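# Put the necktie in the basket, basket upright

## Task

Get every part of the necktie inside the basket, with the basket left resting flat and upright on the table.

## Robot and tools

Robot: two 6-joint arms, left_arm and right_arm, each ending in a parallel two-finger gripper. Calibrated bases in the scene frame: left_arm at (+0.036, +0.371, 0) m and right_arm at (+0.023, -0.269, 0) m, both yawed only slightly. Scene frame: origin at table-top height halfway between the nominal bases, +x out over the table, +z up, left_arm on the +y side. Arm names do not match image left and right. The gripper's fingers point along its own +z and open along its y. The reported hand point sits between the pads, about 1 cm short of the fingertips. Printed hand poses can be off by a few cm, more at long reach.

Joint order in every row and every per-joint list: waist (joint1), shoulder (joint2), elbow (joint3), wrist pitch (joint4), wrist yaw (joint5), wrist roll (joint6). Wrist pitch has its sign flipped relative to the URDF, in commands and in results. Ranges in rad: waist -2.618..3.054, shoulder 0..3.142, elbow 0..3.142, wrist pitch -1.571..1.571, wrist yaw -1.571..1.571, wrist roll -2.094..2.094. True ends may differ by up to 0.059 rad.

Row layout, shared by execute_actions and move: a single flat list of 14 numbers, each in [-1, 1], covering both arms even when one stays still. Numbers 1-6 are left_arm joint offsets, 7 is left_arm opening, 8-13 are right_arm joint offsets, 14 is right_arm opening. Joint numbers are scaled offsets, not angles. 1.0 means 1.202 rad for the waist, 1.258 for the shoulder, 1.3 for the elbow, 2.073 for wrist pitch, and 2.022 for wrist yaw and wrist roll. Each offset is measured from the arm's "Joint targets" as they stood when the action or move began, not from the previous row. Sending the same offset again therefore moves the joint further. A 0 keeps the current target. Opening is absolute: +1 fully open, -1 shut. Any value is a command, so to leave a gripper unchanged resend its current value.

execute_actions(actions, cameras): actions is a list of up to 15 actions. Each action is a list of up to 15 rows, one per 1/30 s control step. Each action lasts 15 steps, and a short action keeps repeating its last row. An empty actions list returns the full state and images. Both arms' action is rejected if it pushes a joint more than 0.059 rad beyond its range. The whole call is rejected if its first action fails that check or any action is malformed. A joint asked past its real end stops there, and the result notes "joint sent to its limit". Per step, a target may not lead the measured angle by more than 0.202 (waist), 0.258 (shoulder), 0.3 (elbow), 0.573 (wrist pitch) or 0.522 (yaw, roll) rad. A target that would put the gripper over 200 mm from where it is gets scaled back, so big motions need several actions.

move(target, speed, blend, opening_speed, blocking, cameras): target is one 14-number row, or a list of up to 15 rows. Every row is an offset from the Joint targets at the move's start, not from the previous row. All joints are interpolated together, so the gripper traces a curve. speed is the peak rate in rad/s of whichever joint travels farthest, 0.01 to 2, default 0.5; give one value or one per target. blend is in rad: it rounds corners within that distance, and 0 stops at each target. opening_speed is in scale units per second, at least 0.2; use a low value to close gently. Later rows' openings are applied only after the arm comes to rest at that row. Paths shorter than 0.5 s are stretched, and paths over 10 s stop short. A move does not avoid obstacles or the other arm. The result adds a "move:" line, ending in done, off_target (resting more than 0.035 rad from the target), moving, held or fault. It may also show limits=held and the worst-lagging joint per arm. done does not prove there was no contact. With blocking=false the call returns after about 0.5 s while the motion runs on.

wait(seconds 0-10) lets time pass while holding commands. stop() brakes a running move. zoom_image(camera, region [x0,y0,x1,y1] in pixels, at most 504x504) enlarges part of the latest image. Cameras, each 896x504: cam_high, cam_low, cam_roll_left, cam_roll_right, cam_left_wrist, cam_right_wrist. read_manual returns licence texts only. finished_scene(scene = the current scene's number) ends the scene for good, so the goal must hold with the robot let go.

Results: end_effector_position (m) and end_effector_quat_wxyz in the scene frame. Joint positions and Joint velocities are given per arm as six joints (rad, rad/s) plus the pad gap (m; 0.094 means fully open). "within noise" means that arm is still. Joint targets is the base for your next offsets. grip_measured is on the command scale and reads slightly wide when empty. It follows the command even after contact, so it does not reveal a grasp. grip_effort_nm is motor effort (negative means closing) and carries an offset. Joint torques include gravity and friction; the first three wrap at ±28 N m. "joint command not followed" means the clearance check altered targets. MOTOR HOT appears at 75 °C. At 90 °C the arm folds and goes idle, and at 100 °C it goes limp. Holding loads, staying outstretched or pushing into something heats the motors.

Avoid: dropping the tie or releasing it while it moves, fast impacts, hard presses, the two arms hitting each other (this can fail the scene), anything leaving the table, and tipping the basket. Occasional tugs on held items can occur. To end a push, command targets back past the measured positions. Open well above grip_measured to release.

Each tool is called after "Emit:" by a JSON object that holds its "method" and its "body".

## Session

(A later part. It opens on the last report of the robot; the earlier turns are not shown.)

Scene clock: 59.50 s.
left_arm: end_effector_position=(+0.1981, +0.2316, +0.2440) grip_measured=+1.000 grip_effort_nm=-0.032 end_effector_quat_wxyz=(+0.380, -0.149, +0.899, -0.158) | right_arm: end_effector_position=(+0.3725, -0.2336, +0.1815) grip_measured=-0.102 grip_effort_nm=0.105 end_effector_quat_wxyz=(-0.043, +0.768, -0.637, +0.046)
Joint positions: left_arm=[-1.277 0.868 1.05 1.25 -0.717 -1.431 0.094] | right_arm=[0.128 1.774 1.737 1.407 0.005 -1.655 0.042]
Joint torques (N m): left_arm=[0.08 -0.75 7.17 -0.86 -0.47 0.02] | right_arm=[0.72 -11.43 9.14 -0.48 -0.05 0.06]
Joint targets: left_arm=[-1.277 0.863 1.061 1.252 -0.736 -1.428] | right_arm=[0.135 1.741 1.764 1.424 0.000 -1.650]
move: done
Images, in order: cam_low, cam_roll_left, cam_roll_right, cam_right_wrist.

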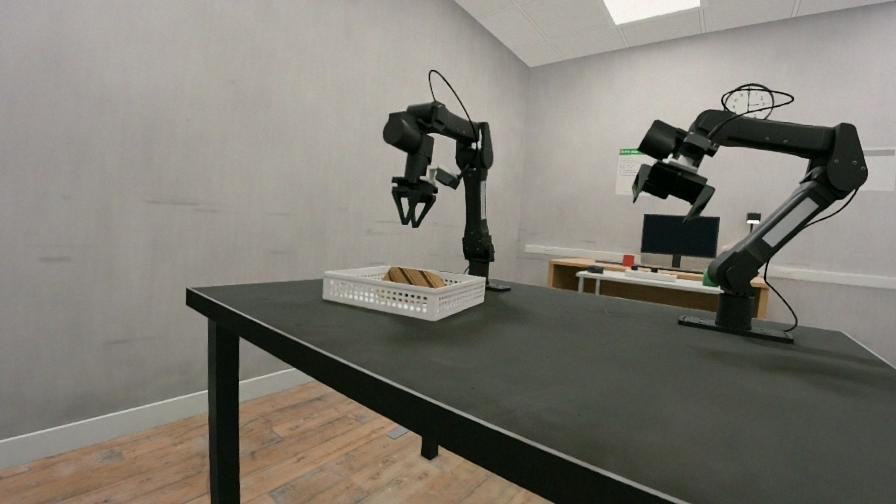

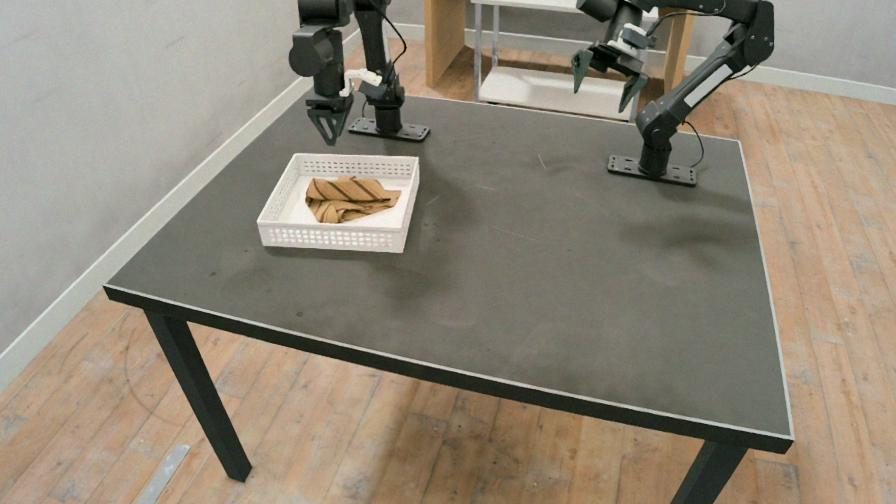

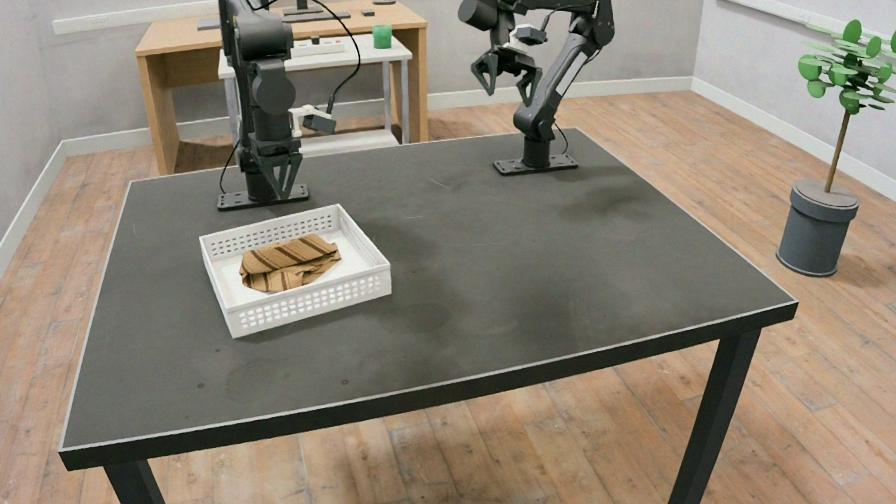

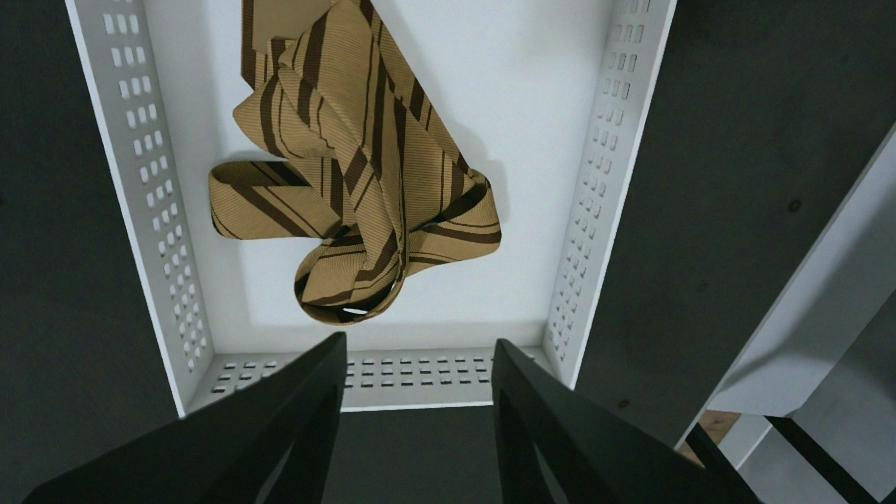

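Emit:
{"method": "move", "body": {"target": [[0,0,0,0,0,0,1,0.0366,0.016,-0.126,-0.0695,0,0.7107,1],[0,0,0,0,0,0,1,0.0366,0.0444,-0.4178,-0.2411,0,0.7107,1]], "speed": [1.0,0.35], "blend": [0.05,0], "cameras": ["cam_low","cam_right_wrist","cam_roll_left"]}}

Scene clock: 71.83 s.
left_arm: end_effector_position=(+0.1981, +0.2316, +0.2440) grip_measured=+1.000 grip_effort_nm=-0.032 end_effector_quat_wxyz=(+0.380, -0.149, +0.899, -0.158) | right_arm: end_effector_position=(+0.3539, -0.2208, +0.0525) grip_measured=+0.998 grip_effort_nm=0.100 end_effector_quat_wxyz=(+0.040, -0.181, +0.983, -0.004)
Joint positions: left_arm=[-1.277 0.868 1.05 1.25 -0.717 -1.431 0.094] | right_arm=[0.172 1.78 1.231 0.942 0.005 -0.219 0.094]
Joint torques (N m): left_arm=[0.06 -0.73 7.19 -0.86 -0.46 0.02] | right_arm=[0.7 -6.94 5.64 -0.73 -0.08 0.06]
Joint targets: left_arm=[-1.277 0.863 1.061 1.252 -0.736 -1.428] | right_arm=[0.179 1.797 1.222 0.925 0.000 -0.213]
move: done
Images, in order: cam_low, cam_roll_left, cam_right_wrist.

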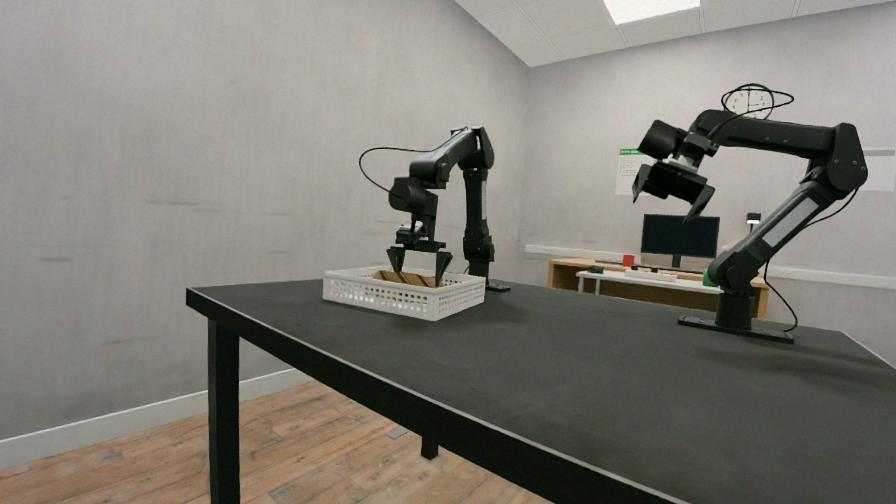

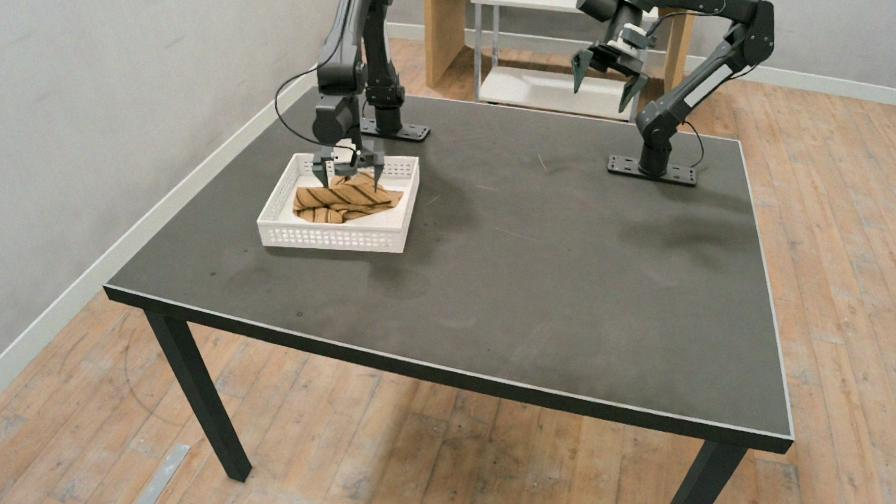

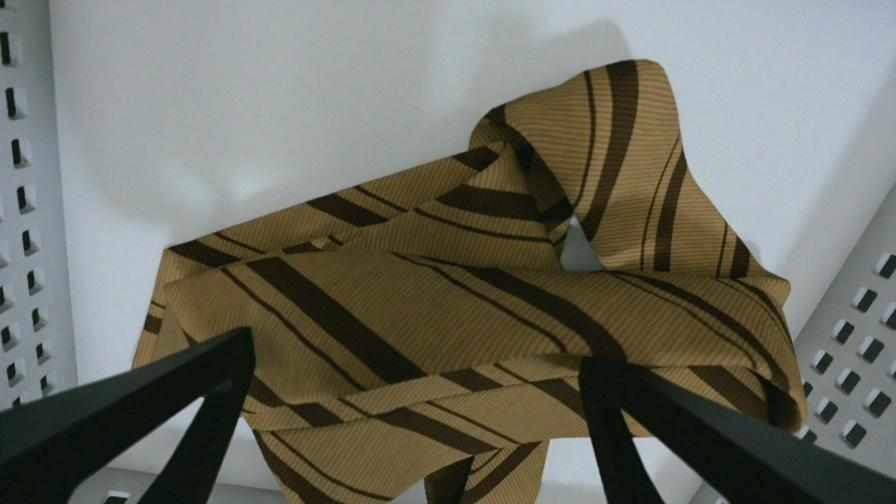

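Emit:
{"method": "move", "body": {"target": [0,0,0,0,0,0,1,0,-0.0284,0.4178,0.2411,0,0,1], "speed": 0.5, "cameras": ["cam_low","cam_right_wrist","cam_roll_left","cam_roll_right"]}}

Emit:
{"method": "zoom_image", "body": {"camera": "cam_low", "region": [310, 220, 510, 340]}}

Emit:
{"method": "zoom_image", "body": {"camera": "cam_roll_right", "region": [180, 160, 410, 350]}}

Scene clock: 74.73 s.
left_arm: end_effector_position=(+0.1981, +0.2316, +0.2440) grip_measured=+1.000 grip_effort_nm=-0.022 end_effector_quat_wxyz=(+0.380, -0.149, +0.899, -0.158) | right_arm: end_effector_position=(+0.3685, -0.2186, +0.1791) grip_measured=+0.998 grip_effort_nm=0.100 end_effector_quat_wxyz=(+0.055, -0.181, +0.982, -0.004)
Joint positions: left_arm=[-1.277 0.868 1.05 1.25 -0.717 -1.431 0.094] | right_arm=[0.172 1.78 1.736 1.417 0.005 -0.219 0.094]
Joint torques (N m): left_arm=[0.06 -0.75 7.17 -0.85 -0.47 0.02] | right_arm=[0.72 -10.04 9.25 -0.5 -0.06 0.06]
Joint targets: left_arm=[-1.277 0.863 1.061 1.252 -0.736 -1.428] | right_arm=[0.179 1.761 1.765 1.424 0.000 -0.213]
move: done
Images, in order: cam_low, cam_roll_left, cam_roll_right, cam_right_wrist.

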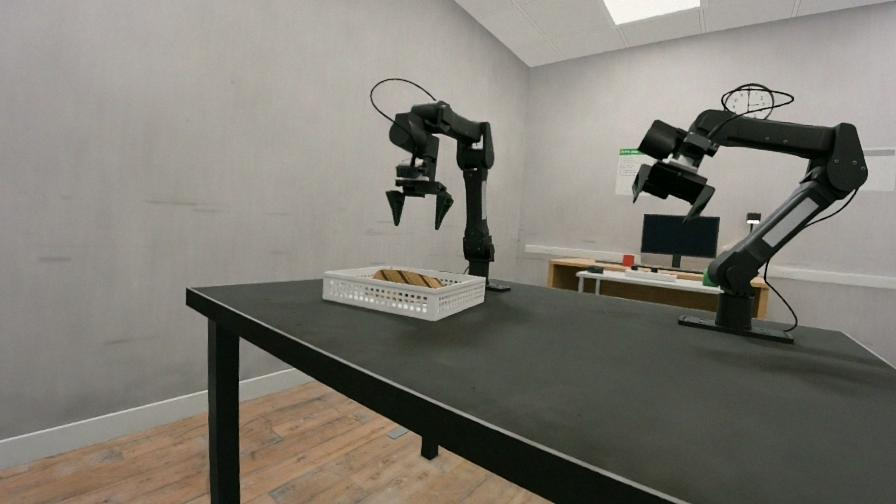

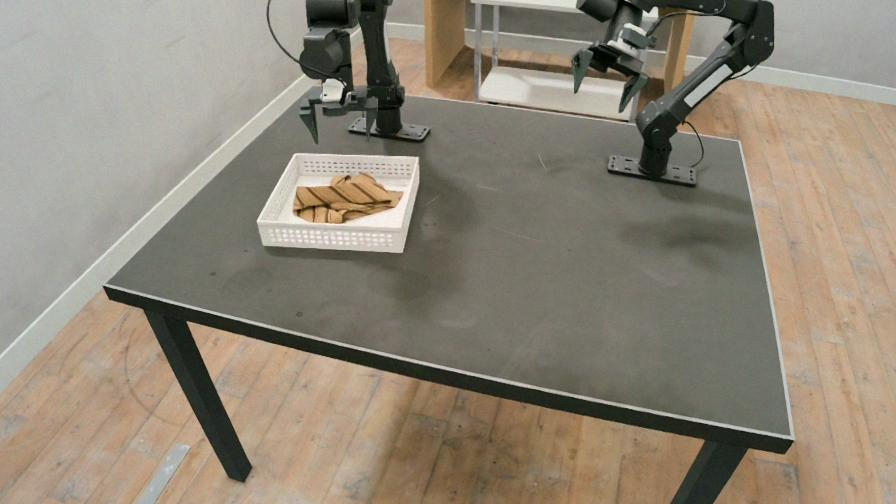

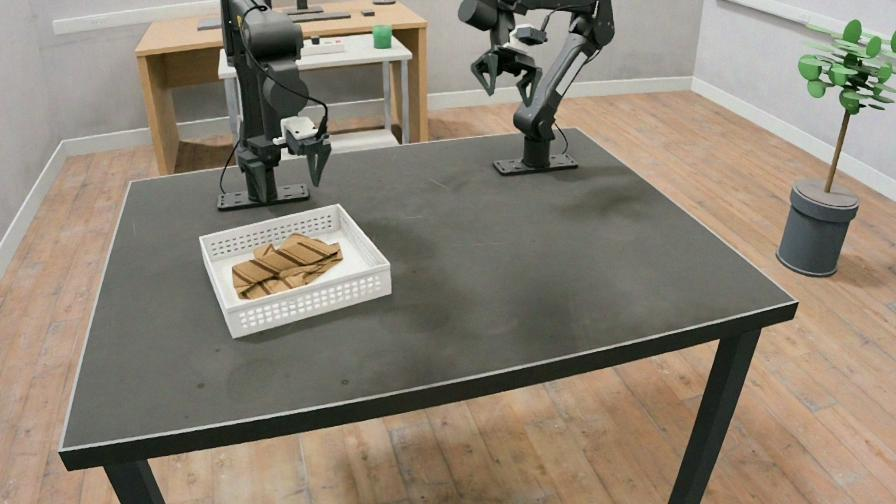

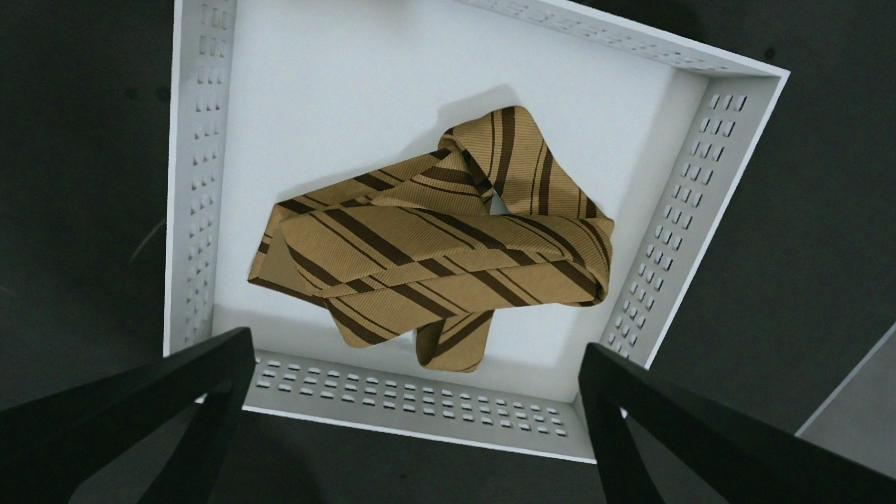

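Scaled by 2.520 from the camera's 896x504 image, which has a finer 1280x720 frame.

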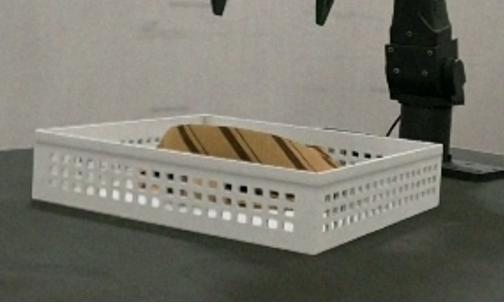

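Scaled by 2.191 from the camera's 896x504 image, which has a finer 1280x720 frame.

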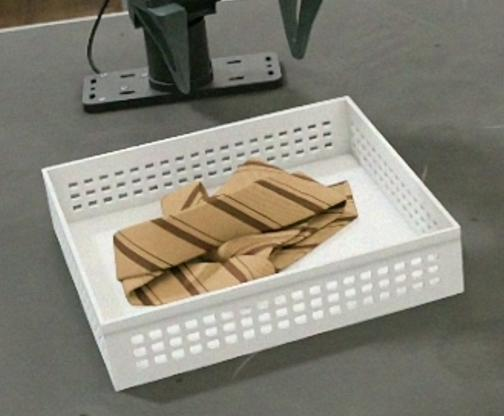

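Emit:
{"method": "finished_scene", "body": {"scene": 3}}

The scene is finished: the task was done.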